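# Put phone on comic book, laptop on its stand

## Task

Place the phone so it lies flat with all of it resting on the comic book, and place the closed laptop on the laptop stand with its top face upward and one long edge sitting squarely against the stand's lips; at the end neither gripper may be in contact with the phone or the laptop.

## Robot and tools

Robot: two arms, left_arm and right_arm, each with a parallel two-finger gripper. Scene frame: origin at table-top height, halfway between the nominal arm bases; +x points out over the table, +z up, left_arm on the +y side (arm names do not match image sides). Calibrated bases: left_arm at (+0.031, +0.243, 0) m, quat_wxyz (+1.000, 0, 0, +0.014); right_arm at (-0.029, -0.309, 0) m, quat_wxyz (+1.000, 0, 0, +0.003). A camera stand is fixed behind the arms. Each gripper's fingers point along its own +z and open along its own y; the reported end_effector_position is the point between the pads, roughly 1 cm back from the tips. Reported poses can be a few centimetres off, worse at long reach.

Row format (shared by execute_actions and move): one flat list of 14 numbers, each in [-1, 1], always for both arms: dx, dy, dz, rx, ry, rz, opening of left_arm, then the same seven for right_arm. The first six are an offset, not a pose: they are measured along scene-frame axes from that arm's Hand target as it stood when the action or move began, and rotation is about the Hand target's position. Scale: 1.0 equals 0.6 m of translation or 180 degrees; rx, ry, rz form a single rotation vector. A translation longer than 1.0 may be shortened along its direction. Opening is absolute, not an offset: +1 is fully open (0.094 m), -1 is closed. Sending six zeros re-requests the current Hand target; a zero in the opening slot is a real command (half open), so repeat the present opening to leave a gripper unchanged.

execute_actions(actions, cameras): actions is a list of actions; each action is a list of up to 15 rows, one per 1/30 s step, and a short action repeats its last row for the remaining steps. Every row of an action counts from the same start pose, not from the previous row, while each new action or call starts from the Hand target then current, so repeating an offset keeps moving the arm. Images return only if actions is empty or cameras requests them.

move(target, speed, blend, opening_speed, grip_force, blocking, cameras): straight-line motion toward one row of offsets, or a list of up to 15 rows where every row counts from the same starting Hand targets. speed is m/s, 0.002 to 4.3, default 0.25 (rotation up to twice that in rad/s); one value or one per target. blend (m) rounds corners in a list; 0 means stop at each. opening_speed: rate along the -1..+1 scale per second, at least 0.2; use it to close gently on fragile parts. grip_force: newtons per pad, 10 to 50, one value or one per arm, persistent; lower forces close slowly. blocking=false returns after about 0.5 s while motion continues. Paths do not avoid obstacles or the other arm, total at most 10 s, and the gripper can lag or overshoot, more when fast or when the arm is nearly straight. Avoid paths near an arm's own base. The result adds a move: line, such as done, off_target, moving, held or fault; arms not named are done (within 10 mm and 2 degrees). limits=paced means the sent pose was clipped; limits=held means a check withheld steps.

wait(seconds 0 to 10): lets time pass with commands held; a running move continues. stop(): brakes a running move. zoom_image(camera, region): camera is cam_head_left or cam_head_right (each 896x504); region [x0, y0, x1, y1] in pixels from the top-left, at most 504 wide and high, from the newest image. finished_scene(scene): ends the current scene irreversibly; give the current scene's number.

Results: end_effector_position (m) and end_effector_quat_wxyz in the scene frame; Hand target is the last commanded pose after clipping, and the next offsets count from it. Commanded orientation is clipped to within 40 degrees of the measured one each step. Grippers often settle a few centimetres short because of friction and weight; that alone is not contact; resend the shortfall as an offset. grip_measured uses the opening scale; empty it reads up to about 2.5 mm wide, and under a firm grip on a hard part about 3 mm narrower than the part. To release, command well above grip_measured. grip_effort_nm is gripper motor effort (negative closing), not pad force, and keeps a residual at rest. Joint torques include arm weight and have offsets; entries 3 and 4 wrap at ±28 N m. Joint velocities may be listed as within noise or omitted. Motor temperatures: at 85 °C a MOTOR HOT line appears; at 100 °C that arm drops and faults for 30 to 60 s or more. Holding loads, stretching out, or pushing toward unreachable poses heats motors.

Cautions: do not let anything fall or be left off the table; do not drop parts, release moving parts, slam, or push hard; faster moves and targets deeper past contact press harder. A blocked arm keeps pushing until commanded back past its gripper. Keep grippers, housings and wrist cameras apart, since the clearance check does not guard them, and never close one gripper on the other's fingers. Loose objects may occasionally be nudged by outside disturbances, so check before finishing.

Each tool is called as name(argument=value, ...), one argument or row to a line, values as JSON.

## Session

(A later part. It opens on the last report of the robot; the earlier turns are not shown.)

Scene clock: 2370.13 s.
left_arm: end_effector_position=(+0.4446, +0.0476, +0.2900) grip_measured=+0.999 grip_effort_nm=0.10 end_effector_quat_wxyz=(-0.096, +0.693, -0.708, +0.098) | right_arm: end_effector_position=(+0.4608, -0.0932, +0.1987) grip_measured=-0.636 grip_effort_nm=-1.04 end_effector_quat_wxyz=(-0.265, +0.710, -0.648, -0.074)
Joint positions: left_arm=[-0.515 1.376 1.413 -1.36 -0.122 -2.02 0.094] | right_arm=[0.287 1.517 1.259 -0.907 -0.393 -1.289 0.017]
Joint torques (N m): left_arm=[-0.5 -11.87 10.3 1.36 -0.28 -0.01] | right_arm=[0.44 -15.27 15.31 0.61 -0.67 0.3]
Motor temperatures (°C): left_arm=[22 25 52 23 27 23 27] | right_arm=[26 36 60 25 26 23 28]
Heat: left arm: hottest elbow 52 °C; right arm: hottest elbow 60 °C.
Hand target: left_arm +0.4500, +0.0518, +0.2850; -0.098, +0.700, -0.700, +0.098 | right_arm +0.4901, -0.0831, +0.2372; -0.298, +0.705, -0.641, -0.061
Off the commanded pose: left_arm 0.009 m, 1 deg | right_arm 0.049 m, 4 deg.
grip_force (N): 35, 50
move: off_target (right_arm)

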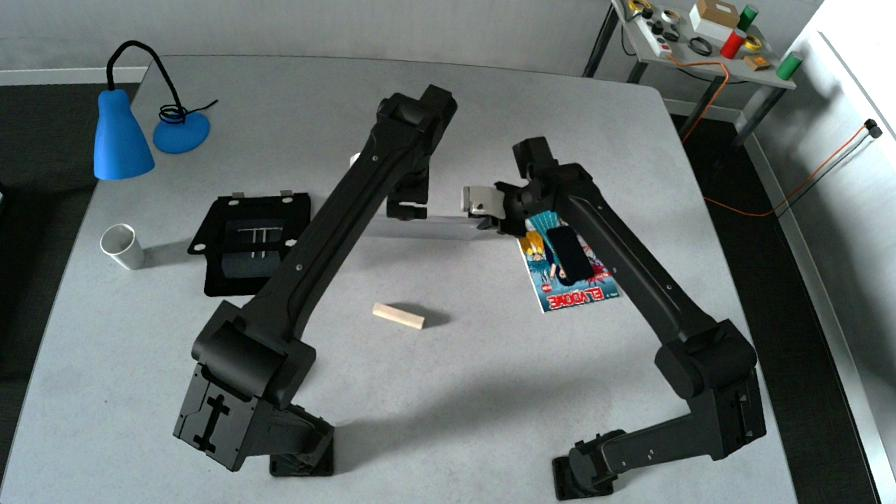

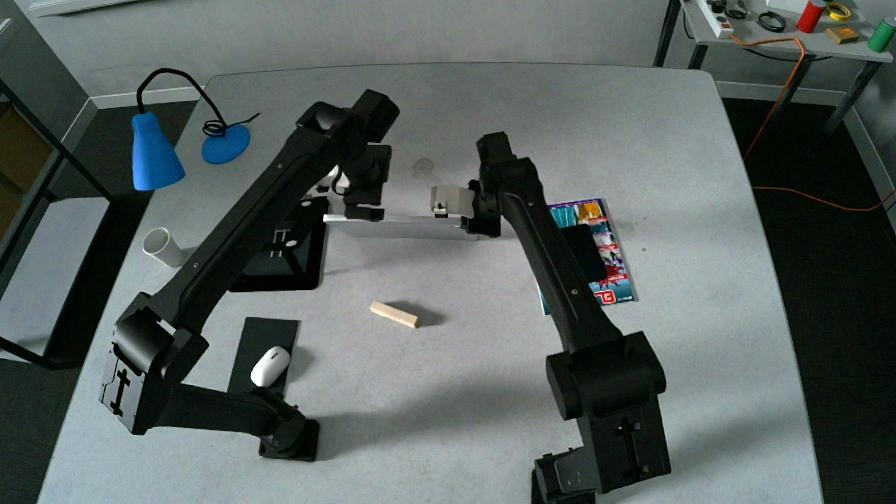

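move(
  target=[0.0467, 0.0067, -0.1633, 0, 0, 0, 1.0, 0, 0, 0, 0, 0, 0, -1.0],
  speed=0.1,
  grip_force=[50, 50],
  cameras=["cam_head_left", "cam_head_right"],
)

zoom_image(
  camera="cam_head_right",
  region=[300, 160, 520, 320],
)

zoom_image(
  camera="cam_head_left",
  region=[320, 160, 560, 320],
)

Scene clock: 2414.90 s.
left_arm: end_effector_position=(+0.4740, +0.0506, +0.1924) grip_measured=+0.999 grip_effort_nm=0.10 end_effector_quat_wxyz=(-0.098, +0.698, -0.702, +0.098) | right_arm: end_effector_position=(+0.4608, -0.0932, +0.1987) grip_measured=-0.636 grip_effort_nm=-1.04 end_effector_quat_wxyz=(-0.265, +0.710, -0.648, -0.074)
Joint positions: left_arm=[-0.48 1.462 1.244 -1.1 -0.119 -2.001 0.094] | right_arm=[0.287 1.517 1.259 -0.907 -0.393 -1.289 0.017]
Joint torques (N m): left_arm=[0.56 -14.1 9.98 1.14 -0.09 0.07] | right_arm=[0.44 -15.27 15.31 0.61 -0.67 0.3]
Motor temperatures (°C): left_arm=[22 25 43 23 27 23 27] | right_arm=[26 36 63 25 26 23 28]
Heat: left arm: hottest elbow 43 °C; right arm: hottest elbow 63 °C.
Hand target: left_arm +0.4781, +0.0558, +0.1870; -0.098, +0.700, -0.700, +0.098 | right_arm +0.4901, -0.0831, +0.2372; -0.298, +0.705, -0.641, -0.061
Off the commanded pose: left_arm 0.008 m, 0 deg | right_arm 0.049 m, 4 deg.
move: off_target (right_arm)

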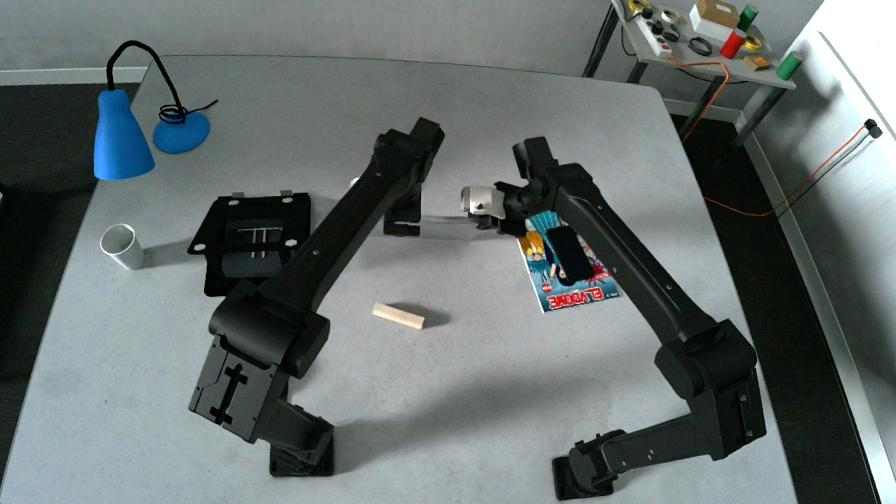

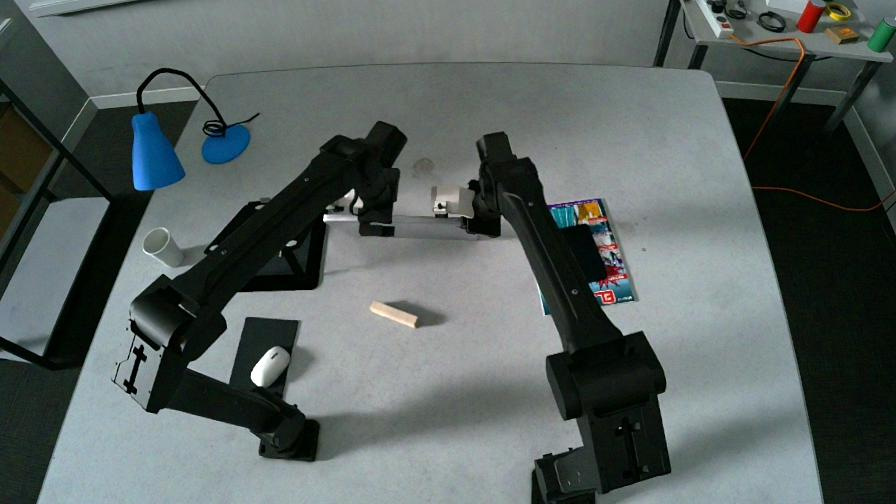

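Scaled by 2.291.

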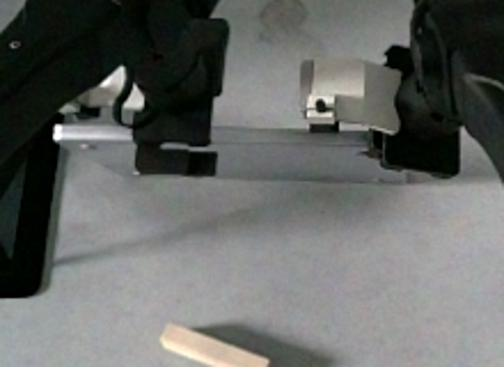

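Scaled by 2.100.

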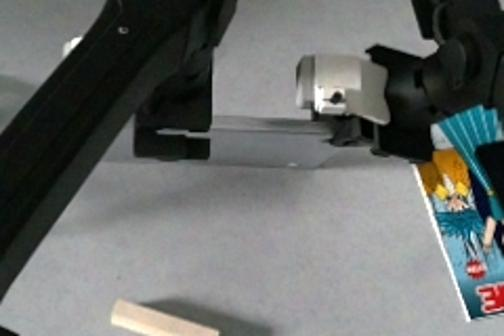

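move(
  target=[0, 0, 0, 0, 0, 0, -1.0, 0, 0, 0, 0, 0, 0, -1.0],
  opening_speed=1.0,
)

Scene clock: 2422.23 s.
left_arm: end_effector_position=(+0.4725, +0.0508, +0.1901) grip_measured=-0.614 grip_effort_nm=-1.01 end_effector_quat_wxyz=(-0.097, +0.692, -0.709, +0.096) | right_arm: end_effector_position=(+0.4698, -0.0914, +0.2040) grip_measured=-0.655 grip_effort_nm=-1.03 end_effector_quat_wxyz=(-0.269, +0.705, -0.652, -0.072)
Joint positions: left_arm=[-0.48 1.462 1.238 -1.099 -0.116 -1.984 0.018] | right_arm=[0.285 1.53 1.284 -0.907 -0.392 -1.273 0.016]
Joint torques (N m): left_arm=[-0.5 -13.33 10.54 1.31 -0.19 -0.06] | right_arm=[0.62 -16.32 13.81 0.58 -0.66 0.16]
Motor temperatures (°C): left_arm=[22 25 43 23 27 23 27] | right_arm=[26 36 63 25 26 23 28]
Heat: left arm: hottest elbow 43 °C; right arm: hottest elbow 63 °C.
Hand target: left_arm +0.4780, +0.0558, +0.1869; -0.098, +0.700, -0.700, +0.098 | right_arm +0.4900, -0.0830, +0.2372; -0.298, +0.705, -0.641, -0.061
Off the commanded pose: left_arm 0.008 m, 1 deg | right_arm 0.040 m, 4 deg.
move: off_target (right_arm)

move(
  target=[
    [0, 0, 0.05, 0, 0, 0, -1.0, -0.0337, -0.014, -0.0553, 0, 0, 0, -1.0],
    [0, 0, 0.05, 0, 0, 0, -1.0, -0.0337, -0.014, -0.0553, 0, 0, 0, 1.0],
    [0, 0, 0.05, 0, 0, 0, -1.0, -0.0754, -0.0923, 0.0847, 0, 0, 0, 1.0],
    [0, 0, 0.05, 0, 0, 0, -1.0, -0.3167, -0.495, 0.105, 0, 0, 0, 1.0],
  ],
  speed=[0.1, 0.1, 0.15, 0.3],
  blend=[0, 0, 0.03, 0],
  cameras=["cam_head_left", "cam_head_right"],
)

zoom_image(
  camera="cam_head_right",
  region=[300, 160, 520, 320],
)

Scene clock: 2438.83 s.
left_arm: end_effector_position=(+0.4700, +0.0524, +0.1895) grip_measured=-0.615 grip_effort_nm=-1.01 end_effector_quat_wxyz=(-0.095, +0.693, -0.709, +0.090) | right_arm: end_effector_position=(+0.3022, -0.3766, +0.2970) grip_measured=+0.999 grip_effort_nm=0.07 end_effector_quat_wxyz=(-0.292, +0.692, -0.658, -0.055)
Joint positions: left_arm=[-0.479 1.462 1.239 -1.112 -0.117 -1.983 0.018] | right_arm=[-0.5 1.151 1.178 -1.543 -0.601 -2.098 0.094]
Joint torques (N m): left_arm=[-0.15 -14.45 15.87 -1.29 -0.11 -0.03] | right_arm=[-0.09 -9.17 8.8 -0.2 -0.3 0.12]
Motor temperatures (°C): left_arm=[22 26 42 23 27 23 28] | right_arm=[26 37 63 25 26 23 28]
Heat: left arm: hottest elbow 42 °C; right arm: hottest elbow 63 °C.
Hand target: left_arm +0.4780, +0.0558, +0.2169; -0.098, +0.700, -0.700, +0.098 | right_arm +0.2999, -0.3801, +0.3001; -0.298, +0.704, -0.641, -0.062
Off the commanded pose: left_arm 0.029 m, 2 deg | right_arm 0.005 m, 3 deg.
joint sent to its limit (right arm) — joint 6 (wrist roll), lower limit. The joint targets are off in orientation, not in position.
move: off_target (left_arm, right_arm)

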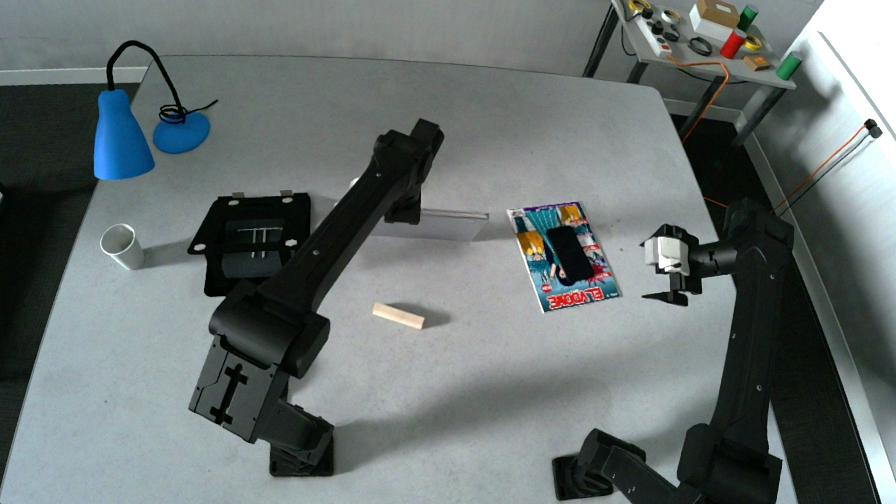

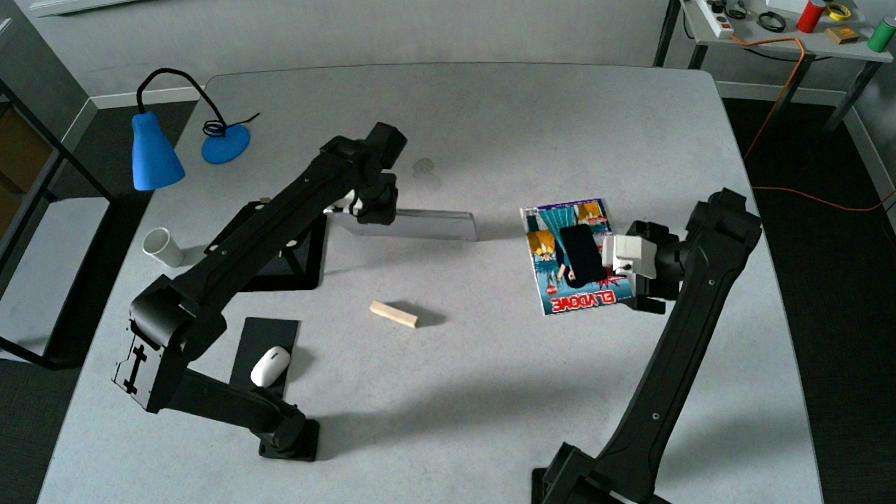

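Scaled by 2.291.

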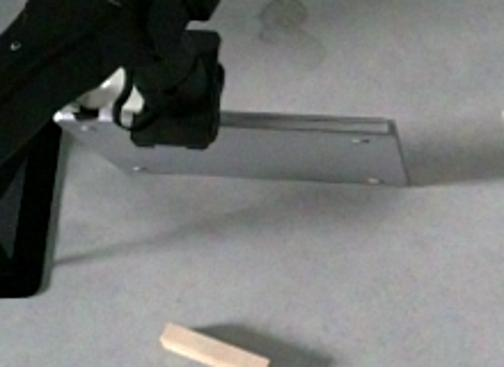

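move(
  target=[0.0, 0, 0.27, 0, 0, 0, -1.0, 0, 0, 0, 0, 0, 0, 1.0],
  speed=0.15,
  cameras=["cam_head_left", "cam_head_right"],
)

zoom_image(
  camera="cam_head_right",
  region=[300, 120, 520, 280],
)

Scene clock: 2460.03 s.
left_arm: end_effector_position=(+0.4526, +0.0621, +0.2778) grip_measured=-0.634 grip_effort_nm=-1.01 end_effector_quat_wxyz=(-0.060, +0.699, -0.713, -0.008) | right_arm: end_effector_position=(+0.3022, -0.3766, +0.2970) grip_measured=+0.999 grip_effort_nm=0.07 end_effector_quat_wxyz=(-0.292, +0.692, -0.658, -0.055)
Joint positions: left_arm=[-0.477 1.519 1.551 -1.576 -0.118 -1.998 0.017] | right_arm=[-0.5 1.151 1.178 -1.543 -0.601 -2.099 0.094]
Joint torques (N m): left_arm=[-0.26 -21.6 24.5 0.17 -0.16 0.05] | right_arm=[-0.09 -9.23 8.81 -0.2 -0.31 0.11]
Motor temperatures (°C): left_arm=[22 27 45 23 27 23 28] | right_arm=[26 36 59 25 25 23 27]
Heat: left arm: hottest elbow 45 °C; right arm: hottest elbow 59 °C.
Hand target: left_arm +0.4780, +0.0559, +0.3789; -0.098, +0.700, -0.700, +0.098 | right_arm +0.2999, -0.3801, +0.3001; -0.298, +0.705, -0.641, -0.061
Off the commanded pose: left_arm 0.104 m, 13 deg | right_arm 0.005 m, 3 deg.
joint sent to its limit (right arm) — joint 6 (wrist roll), lower limit. The joint targets are off in orientation, not in position.
move: off_target (left_arm, right_arm)

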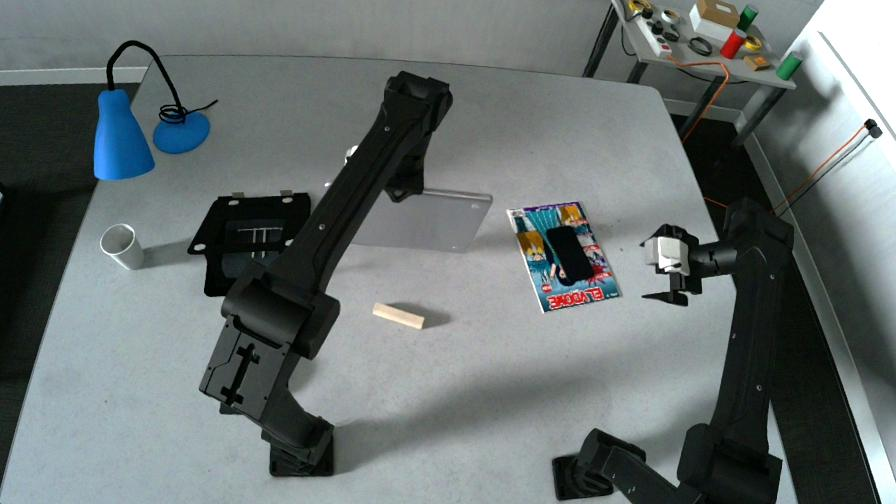

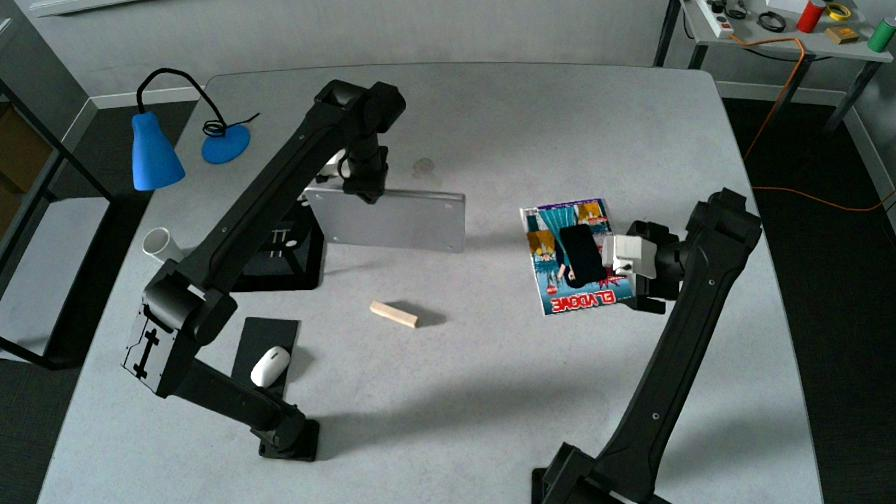

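Scaled by 2.291.

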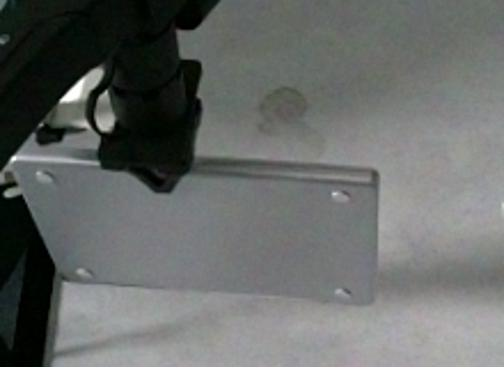

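move(
  target=[0.22, 0.0067, 0.1185, -0.0305, -0.065, 0.0, -1.0, 0, 0, 0, 0, 0, 0, 1.0],
  speed=0.15,
  cameras=["cam_head_right"],
)

zoom_image(
  camera="cam_head_right",
  region=[280, 100, 500, 260],
)

Scene clock: 2483.53 s.
left_arm: end_effector_position=(+0.5818, +0.0633, +0.3148) grip_measured=-0.634 grip_effort_nm=-1.00 end_effector_quat_wxyz=(-0.076, +0.701, -0.705, +0.074) | right_arm: end_effector_position=(+0.3022, -0.3766, +0.2970) grip_measured=+0.999 grip_effort_nm=0.07 end_effector_quat_wxyz=(-0.292, +0.692, -0.658, -0.055)
Joint positions: left_arm=[-0.364 1.744 1.917 -1.544 -0.071 -1.893 0.017] | right_arm=[-0.5 1.151 1.178 -1.543 -0.601 -2.099 0.094]
Joint torques (N m): left_arm=[-0.85 -25.58 27.15 1.37 0.08 0.02] | right_arm=[-0.15 -9.35 8.8 -0.18 -0.31 0.11]
Motor temperatures (°C): left_arm=[22 28 50 23 27 23 29] | right_arm=[26 36 55 25 25 23 27]
Heat: left arm: hottest elbow 50 °C; right arm: hottest elbow 55 °C.
Hand target: left_arm +0.6101, +0.0599, +0.4501; -0.135, +0.690, -0.681, +0.202 | right_arm +0.2999, -0.3801, +0.3001; -0.298, +0.705, -0.641, -0.061
Off the commanded pose: left_arm 0.138 m, 17 deg | right_arm 0.005 m, 3 deg.
joint sent to its limit (right arm) — joint 6 (wrist roll), lower limit. The joint targets are off in orientation, not in position.
move: off_target (left_arm, right_arm)
Images, in order (width x height): cam_head_right 896x504.

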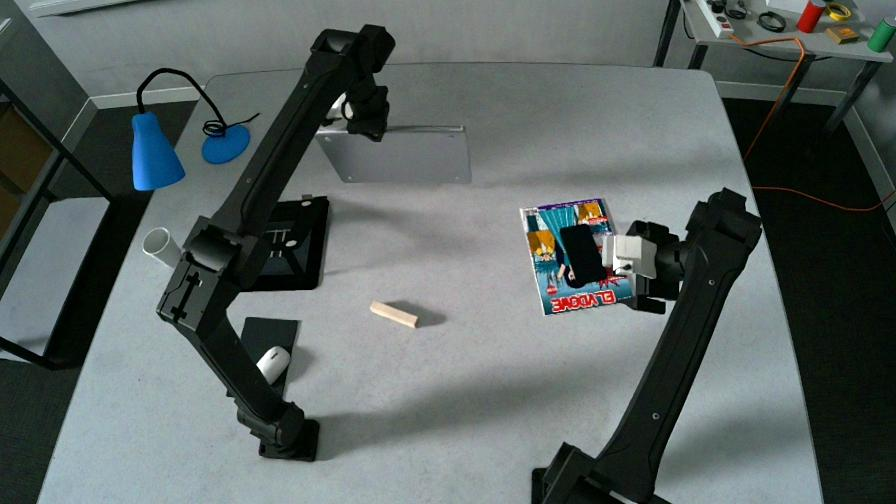

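Scaled by 2.291.

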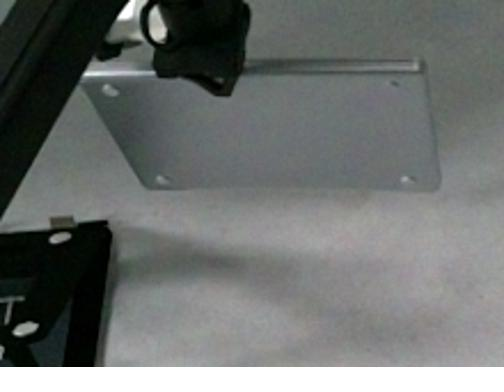

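zoom_image(
  camera="cam_head_right",
  region=[190, 180, 350, 300],
)

Scaled by 3.150.

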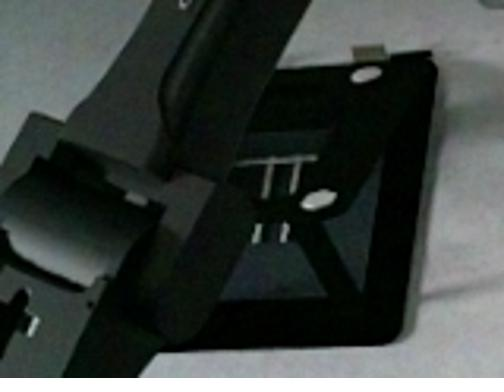

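move(
  target=[-0.0083, 0.5667, 0.0167, 0, 0, 0.0222, -1.0, 0, 0, 0, 0, 0, 0, 1.0],
  speed=0.18,
  cameras=["cam_head_left", "cam_head_right"],
)

zoom_image(
  camera="cam_head_right",
  region=[180, 100, 400, 300],
)

zoom_image(
  camera="cam_head_left",
  region=[160, 80, 400, 300],
)

Scene clock: 2503.20 s.
left_arm: end_effector_position=(+0.5884, +0.3976, +0.3292) grip_measured=-0.635 grip_effort_nm=-1.00 end_effector_quat_wxyz=(-0.036, +0.739, -0.661, +0.125) | right_arm: end_effector_position=(+0.3022, -0.3766, +0.2970) grip_measured=+0.999 grip_effort_nm=0.07 end_effector_quat_wxyz=(-0.292, +0.692, -0.658, -0.055)
Joint positions: left_arm=[0.298 1.756 1.966 -1.592 0.182 -1.374 0.017] | right_arm=[-0.5 1.151 1.178 -1.543 -0.601 -2.099 0.094]
Joint torques (N m): left_arm=[-1.67 -26.29 26.66 0.75 0.91 0.05] | right_arm=[-0.15 -9.29 8.8 -0.18 -0.3 0.1]
Motor temperatures (°C): left_arm=[22 28 57 23 27 23 29] | right_arm=[26 35 53 25 25 23 27]
Heat: left arm: hottest elbow 57 °C; right arm: hottest elbow 53 °C.
Hand target: left_arm +0.6051, +0.3997, +0.4601; -0.142, +0.714, -0.657, +0.198 | right_arm +0.2999, -0.3801, +0.3001; -0.298, +0.705, -0.641, -0.061
Off the commanded pose: left_arm 0.132 m, 15 deg | right_arm 0.005 m, 3 deg.
joint sent to its limit (right arm) — joint 6 (wrist roll), lower limit. The joint targets are off in orientation, not in position.
move: off_target (left_arm, right_arm)

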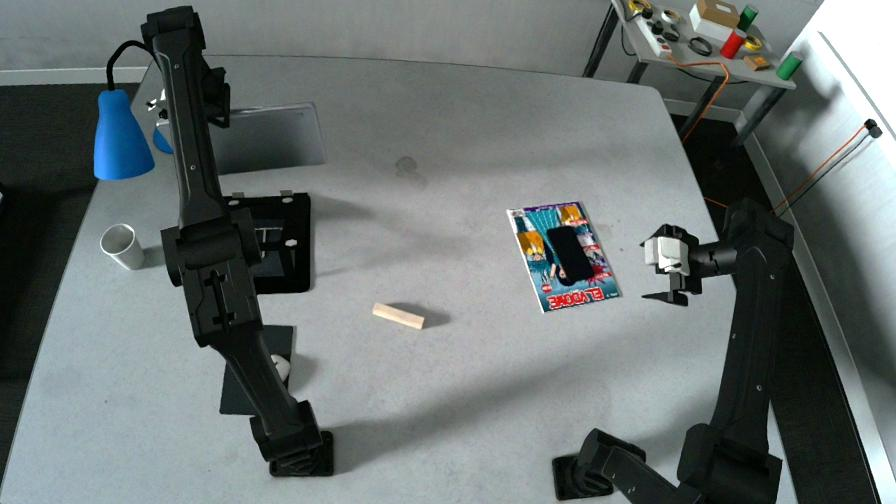

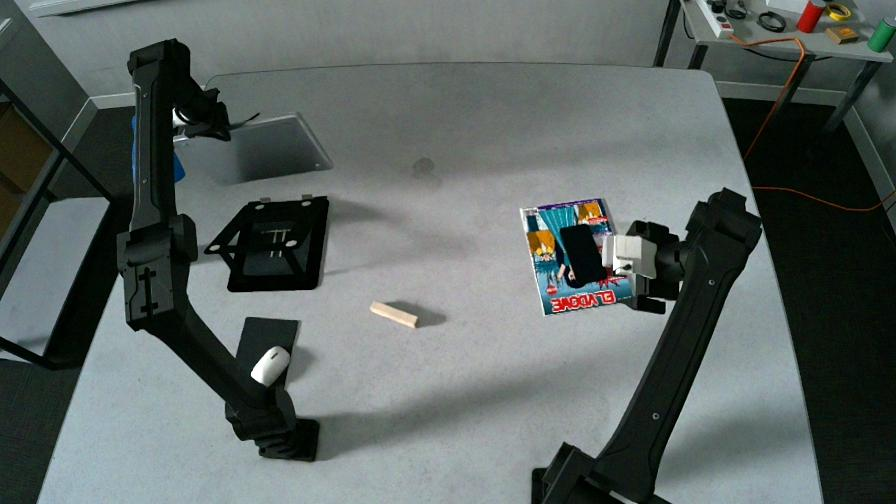

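Scaled by 2.291.

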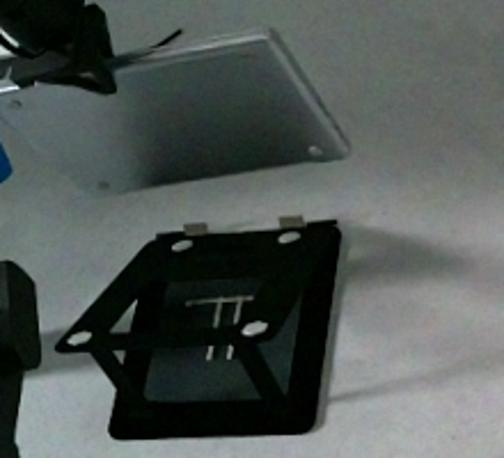

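Scaled by 2.100.

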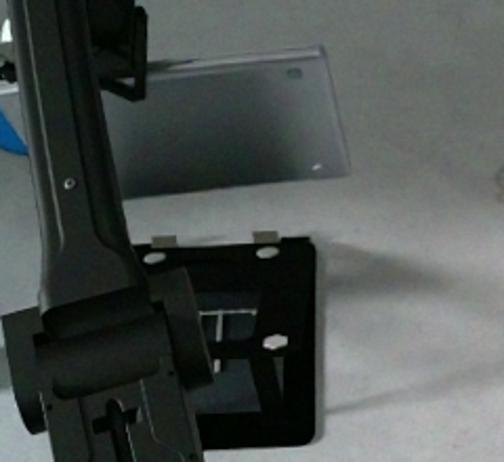

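move(
  target=[-0.1167, 0.0, -0.05, 0.0389, 0, 0, -1.0, 0, 0, 0, 0, 0, 0, 1.0],
  speed=0.15,
  cameras=["cam_head_left", "cam_head_right"],
)

zoom_image(
  camera="cam_head_right",
  region=[180, 120, 380, 300],
)

zoom_image(
  camera="cam_head_left",
  region=[160, 100, 360, 300],
)

Scene clock: 2554.50 s.
left_arm: end_effector_position=(+0.5425, +0.3990, +0.3385) grip_measured=-0.635 grip_effort_nm=-1.01 end_effector_quat_wxyz=(-0.095, +0.720, -0.680, +0.102) | right_arm: end_effector_position=(+0.3022, -0.3766, +0.2970) grip_measured=+0.999 grip_effort_nm=0.07 end_effector_quat_wxyz=(-0.292, +0.692, -0.658, -0.055)
Joint positions: left_arm=[0.298 1.583 1.764 -1.487 0.089 -1.313 0.017] | right_arm=[-0.5 1.151 1.178 -1.543 -0.601 -2.099 0.094]
Joint torques (N m): left_arm=[-0.26 -26.81 15.51 2.11 0.59 0.09] | right_arm=[-0.03 -9.29 8.81 -0.18 -0.3 0.11]
Motor temperatures (°C): left_arm=[22 33 64 23 28 23 29] | right_arm=[26 35 51 25 25 23 26]
Heat: left arm: hottest elbow 64 °C; right arm: hottest elbow 51 °C.
Hand target: left_arm +0.5350, +0.3997, +0.4300; -0.185, +0.704, -0.668, +0.157 | right_arm +0.2999, -0.3801, +0.3001; -0.298, +0.705, -0.641, -0.061
Off the commanded pose: left_arm 0.092 m, 12 deg | right_arm 0.005 m, 3 deg.
joint sent to its limit (right arm) — joint 6 (wrist roll), lower limit. The joint targets are off in orientation, not in position.
move: off_target (left_arm, right_arm)

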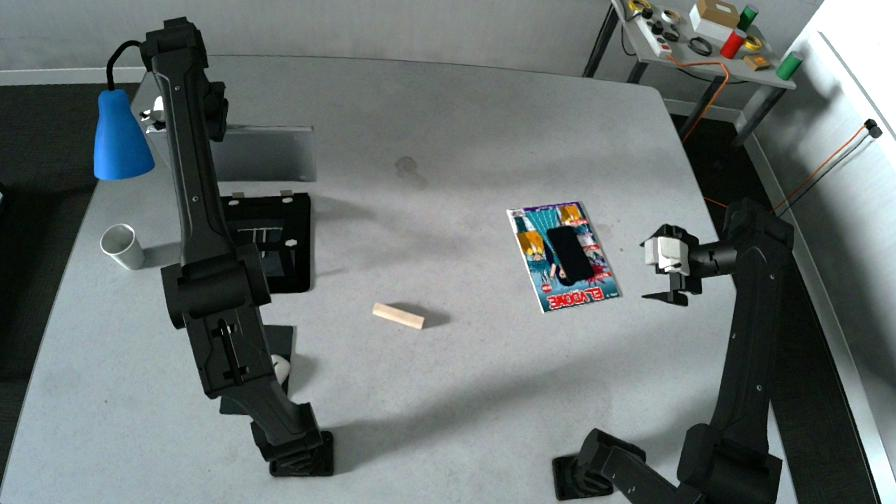

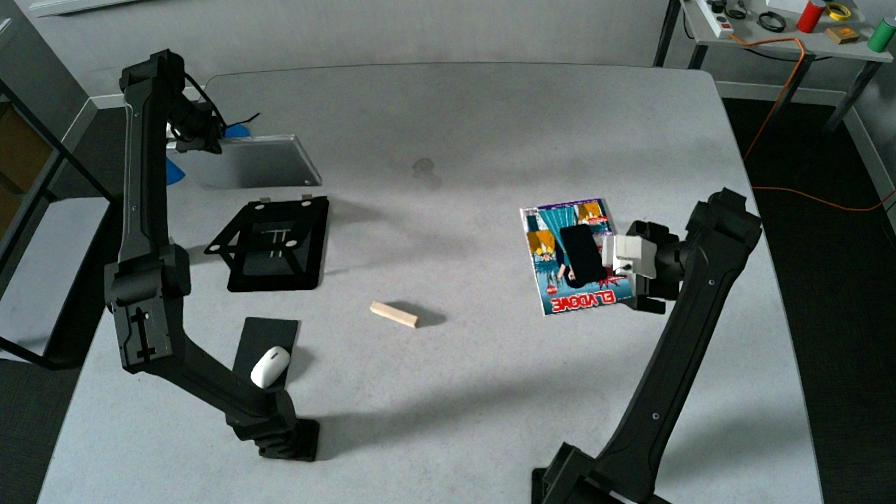

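Scaled by 2.520.

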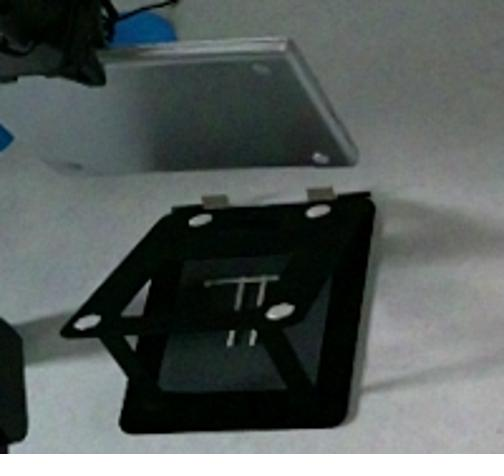

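Scaled by 2.520.

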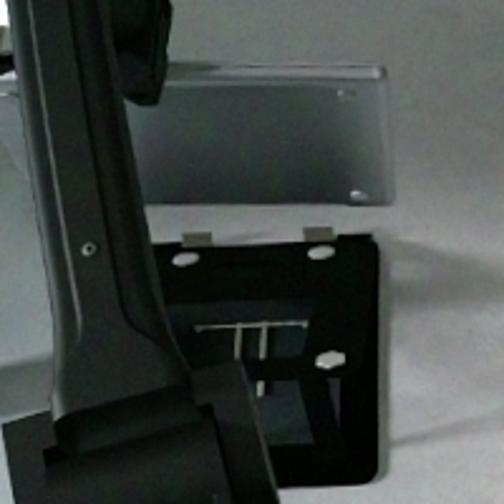

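move(
  target=[-0.0617, 0.0, -0.1, 0, 0, 0, -1.0, 0, 0, 0, 0, 0, 0, 1.0],
  speed=0.12,
  cameras=["cam_head_left", "cam_head_right"],
)

zoom_image(
  camera="cam_head_right",
  region=[180, 120, 380, 300],
)

zoom_image(
  camera="cam_head_left",
  region=[160, 100, 360, 300],
)

Scene clock: 2579.43 s.
left_arm: end_effector_position=(+0.4952, +0.3951, +0.2863) grip_measured=-0.635 grip_effort_nm=-1.01 end_effector_quat_wxyz=(-0.096, +0.719, -0.680, +0.104) | right_arm: end_effector_position=(+0.3022, -0.3766, +0.2970) grip_measured=+0.999 grip_effort_nm=0.07 end_effector_quat_wxyz=(-0.292, +0.692, -0.658, -0.055)
Joint positions: left_arm=[0.325 1.445 1.47 -1.33 0.101 -1.286 0.017] | right_arm=[-0.5 1.151 1.178 -1.543 -0.601 -2.099 0.094]
Joint torques (N m): left_arm=[-1.03 -23.65 15.88 2.17 0.65 0.04] | right_arm=[-0.21 -9.23 8.8 -0.18 -0.31 0.1]
Motor temperatures (°C): left_arm=[22 33 58 24 28 23 29] | right_arm=[26 35 50 25 25 23 26]
Heat: left arm: hottest elbow 58 °C; right arm: hottest elbow 50 °C.
Hand target: left_arm +0.4980, +0.3998, +0.3701; -0.185, +0.704, -0.667, +0.157 | right_arm +0.2999, -0.3801, +0.3001; -0.298, +0.705, -0.641, -0.061
Off the commanded pose: left_arm 0.084 m, 12 deg | right_arm 0.005 m, 3 deg.
joint sent to its limit (right arm) — joint 6 (wrist roll), lower limit. The joint targets are off in orientation, not in position.
move: off_target (left_arm, right_arm)

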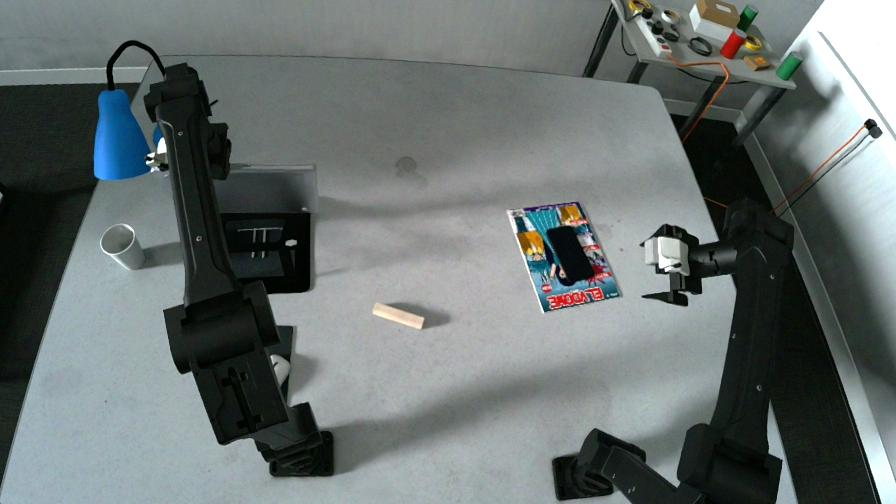

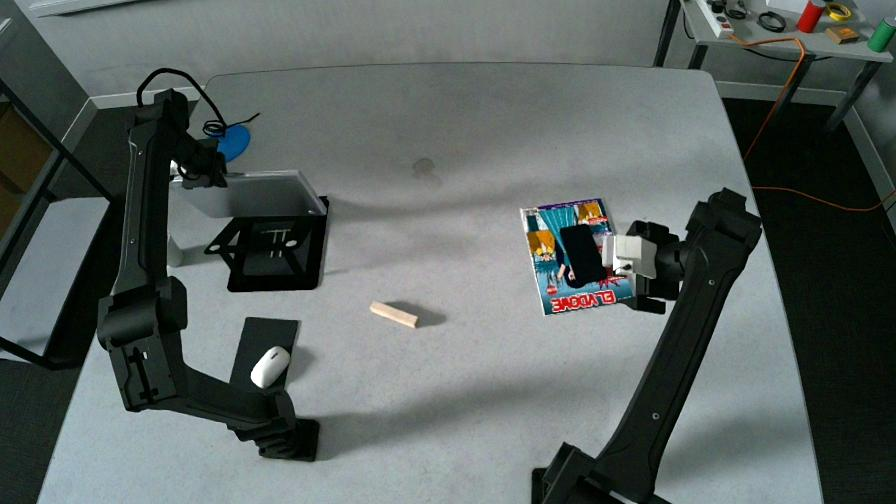

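Scaled by 2.520.

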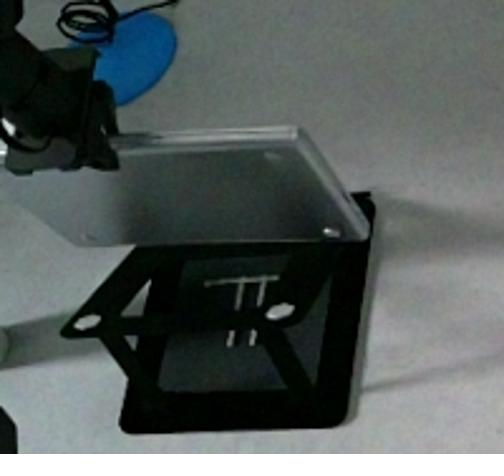

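Scaled by 2.520.

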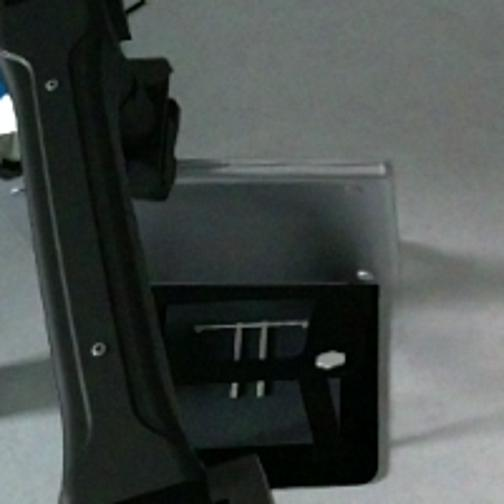

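execute_actions(
  actions=[],
  cameras=["all"],
)

Scene clock: 2594.93 s.
left_arm: end_effector_position=(+0.4952, +0.3951, +0.2863) grip_measured=-0.635 grip_effort_nm=-1.01 end_effector_quat_wxyz=(-0.096, +0.719, -0.680, +0.104) | right_arm: end_effector_position=(+0.3022, -0.3766, +0.2970) grip_measured=+0.999 grip_effort_nm=0.07 end_effector_quat_wxyz=(-0.292, +0.692, -0.658, -0.055)
Joint positions: left_arm=[0.325 1.445 1.47 -1.33 0.101 -1.286 0.017] | right_arm=[-0.5 1.151 1.178 -1.543 -0.601 -2.099 0.094]
Joint velocities: within noise
Joint torques (N m): left_arm=[-0.15 -23.82 15.94 2.33 0.63 0.02] | right_arm=[-0.15 -9.23 8.83 -0.21 -0.3 0.1]
Motor temperatures (°C): left_arm=[22 33 59 24 28 23 29] | right_arm=[26 35 50 25 25 23 26]
Heat: left arm: hottest elbow 59 °C; right arm: hottest elbow 50 °C.
Hand target: left_arm +0.4980, +0.3998, +0.3701; -0.185, +0.704, -0.668, +0.157 | right_arm +0.2999, -0.3801, +0.3001; -0.298, +0.705, -0.641, -0.061
Tool commands: left_gripper/opening=-1.0 right_gripper/opening=+1.0
Off the commanded pose: left_arm 0.084 m, 12 deg | right_arm 0.005 m, 3 deg.

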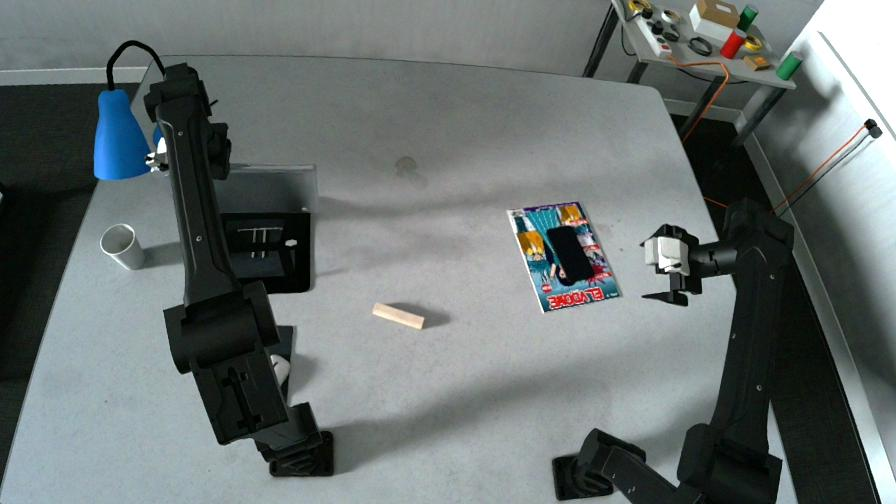

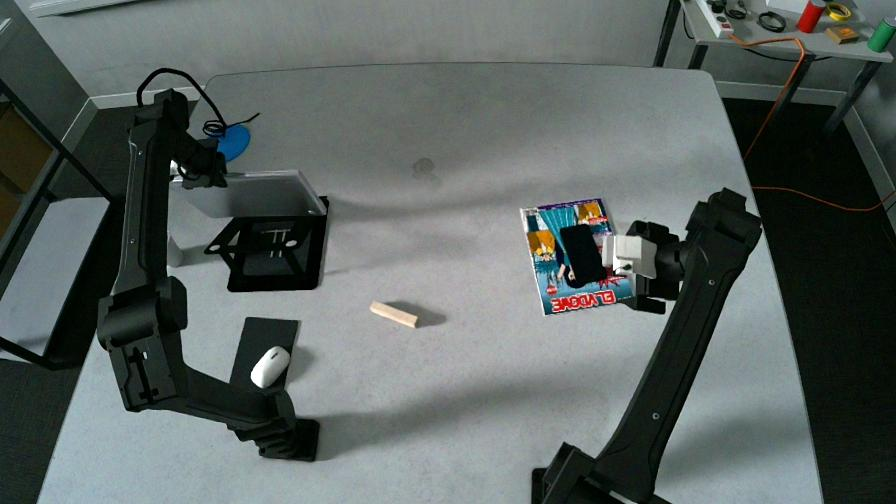

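zoom_image(
  camera="cam_head_left",
  region=[80, 30, 350, 310],
)

zoom_image(
  camera="cam_head_right",
  region=[100, 60, 370, 310],
)

Scaled by 1.800.

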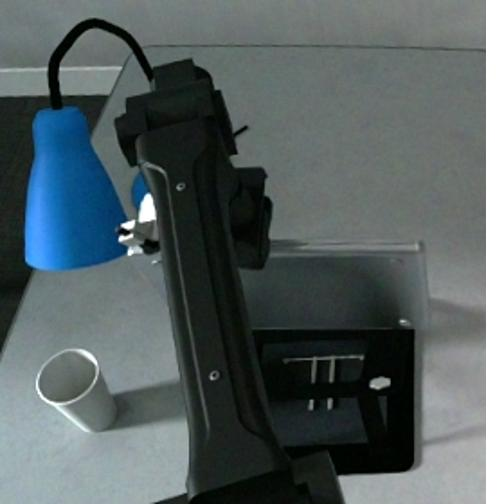

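Scaled by 1.867.

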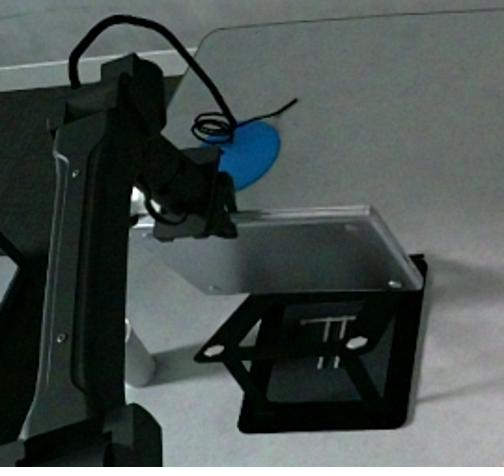

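move(
  target=[0.0167, 0.0, -0.05, 0, 0, 0, -1.0, 0, 0, 0, 0, 0, 0, 1.0],
  speed=0.08,
  cameras=["cam_head_right", "cam_head_left"],
)

zoom_image(
  camera="cam_head_right",
  region=[180, 140, 360, 310],
)

Scene clock: 2624.80 s.
left_arm: end_effector_position=(+0.4994, +0.3961, +0.2689) grip_measured=-0.635 grip_effort_nm=-1.01 end_effector_quat_wxyz=(-0.107, +0.717, -0.680, +0.111) | right_arm: end_effector_position=(+0.3022, -0.3766, +0.2970) grip_measured=+0.999 grip_effort_nm=0.07 end_effector_quat_wxyz=(-0.292, +0.692, -0.658, -0.055)
Joint positions: left_arm=[0.325 1.44 1.416 -1.254 0.104 -1.286 0.017] | right_arm=[-0.5 1.151 1.178 -1.543 -0.601 -2.099 0.094]
Joint torques (N m): left_arm=[-0.91 -22.01 15.49 2.41 0.5 -0.06] | right_arm=[-0.09 -9.29 8.83 -0.2 -0.31 0.1]
Motor temperatures (°C): left_arm=[22 32 57 24 28 23 30] | right_arm=[26 34 50 25 25 23 26]
Heat: left arm: hottest elbow 57 °C; right arm: hottest elbow 50 °C.
Hand target: left_arm +0.5080, +0.3998, +0.3401; -0.185, +0.704, -0.668, +0.157 | right_arm +0.2999, -0.3801, +0.3001; -0.298, +0.705, -0.641, -0.061
Off the commanded pose: left_arm 0.072 m, 11 deg | right_arm 0.005 m, 3 deg.
joint sent to its limit (right arm) — joint 6 (wrist roll), lower limit. The joint targets are off in orientation, not in position.
move: off_target (left_arm, right_arm)

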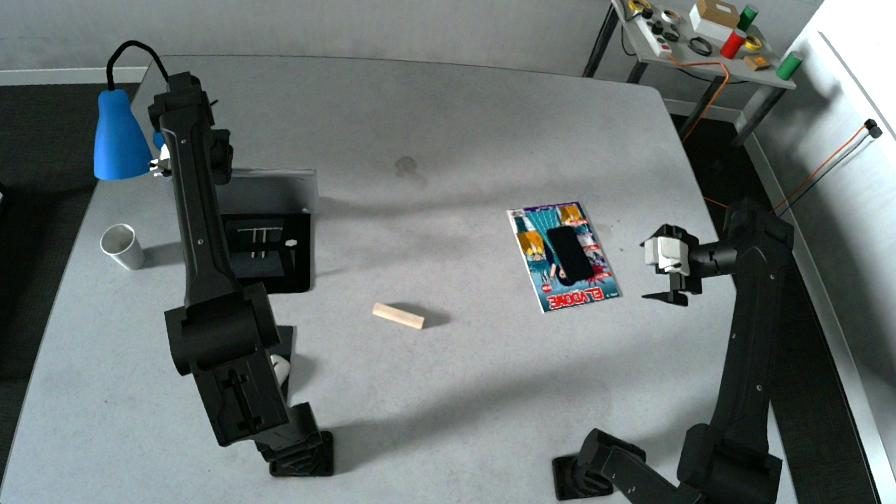

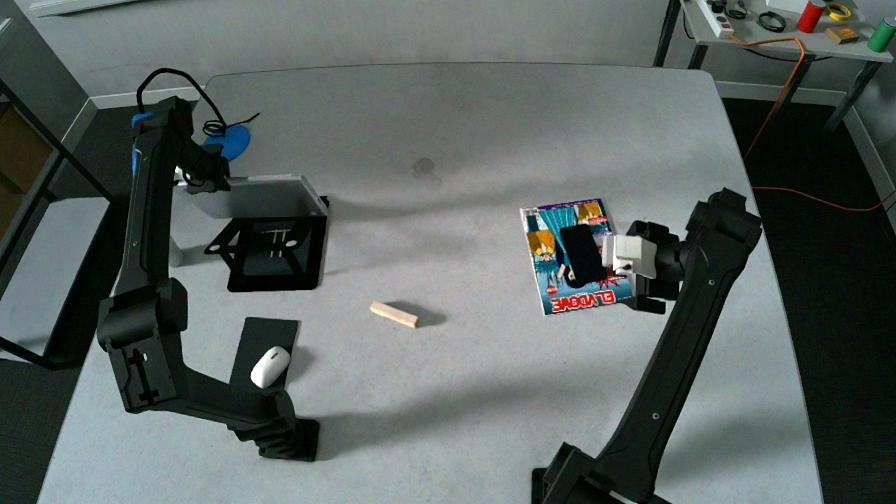

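Scaled by 2.800.

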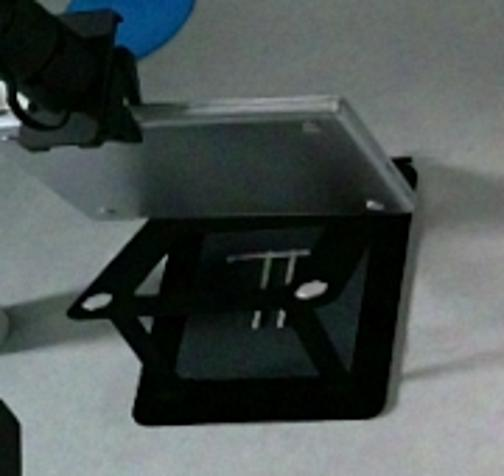

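move(
  target=[0.0, 0.0, -0.0333, 0, 0, 0, -1.0, 0, 0, 0, 0, 0, 0, 1.0],
  speed=0.08,
  cameras=["cam_head_right"],
)

zoom_image(
  camera="cam_head_right",
  region=[180, 140, 360, 310],
)

Scene clock: 2629.90 s.
left_arm: end_effector_position=(+0.5046, +0.3966, +0.2554) grip_measured=-0.635 grip_effort_nm=-1.00 end_effector_quat_wxyz=(-0.115, +0.720, -0.674, +0.121) | right_arm: end_effector_position=(+0.3022, -0.3766, +0.2970) grip_measured=+0.999 grip_effort_nm=0.07 end_effector_quat_wxyz=(-0.292, +0.692, -0.658, -0.055)
Joint positions: left_arm=[0.325 1.44 1.375 -1.189 0.112 -1.301 0.017] | right_arm=[-0.5 1.151 1.178 -1.543 -0.601 -2.099 0.094]
Joint torques (N m): left_arm=[-0.67 -21.95 14.13 2 0.15 0.05] | right_arm=[-0.03 -9.23 8.8 -0.18 -0.31 0.11]
Motor temperatures (°C): left_arm=[22 32 56 24 28 23 30] | right_arm=[26 34 49 25 25 23 26]
Heat: left arm: hottest elbow 56 °C; right arm: hottest elbow 49 °C.
Hand target: left_arm +0.5080, +0.3999, +0.3202; -0.185, +0.704, -0.668, +0.157 | right_arm +0.2999, -0.3801, +0.3001; -0.298, +0.705, -0.641, -0.061
Off the commanded pose: left_arm 0.065 m, 9 deg | right_arm 0.005 m, 3 deg.
joint sent to its limit (right arm) — joint 6 (wrist roll), lower limit. The joint targets are off in orientation, not in position.
move: off_target (left_arm, right_arm)
Images, in order (width x height): cam_head_right 896x504.

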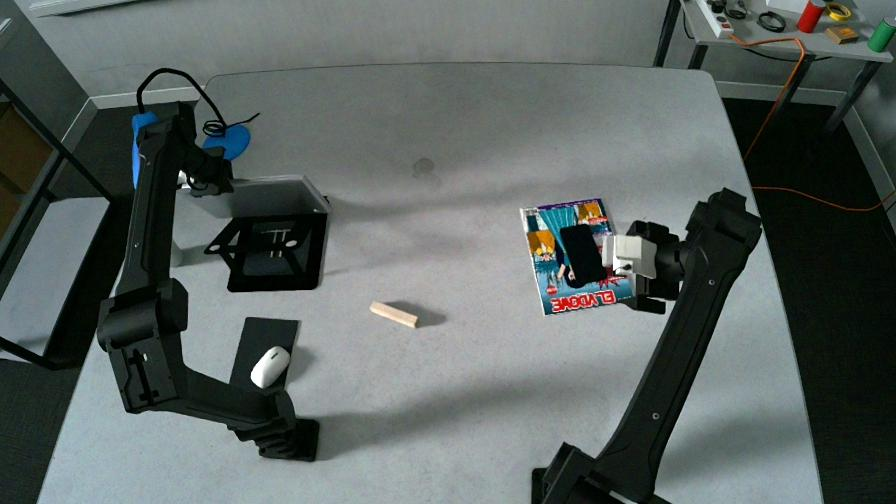

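Scaled by 2.800.

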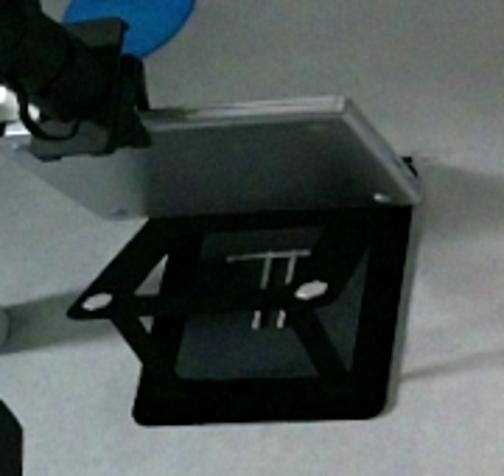

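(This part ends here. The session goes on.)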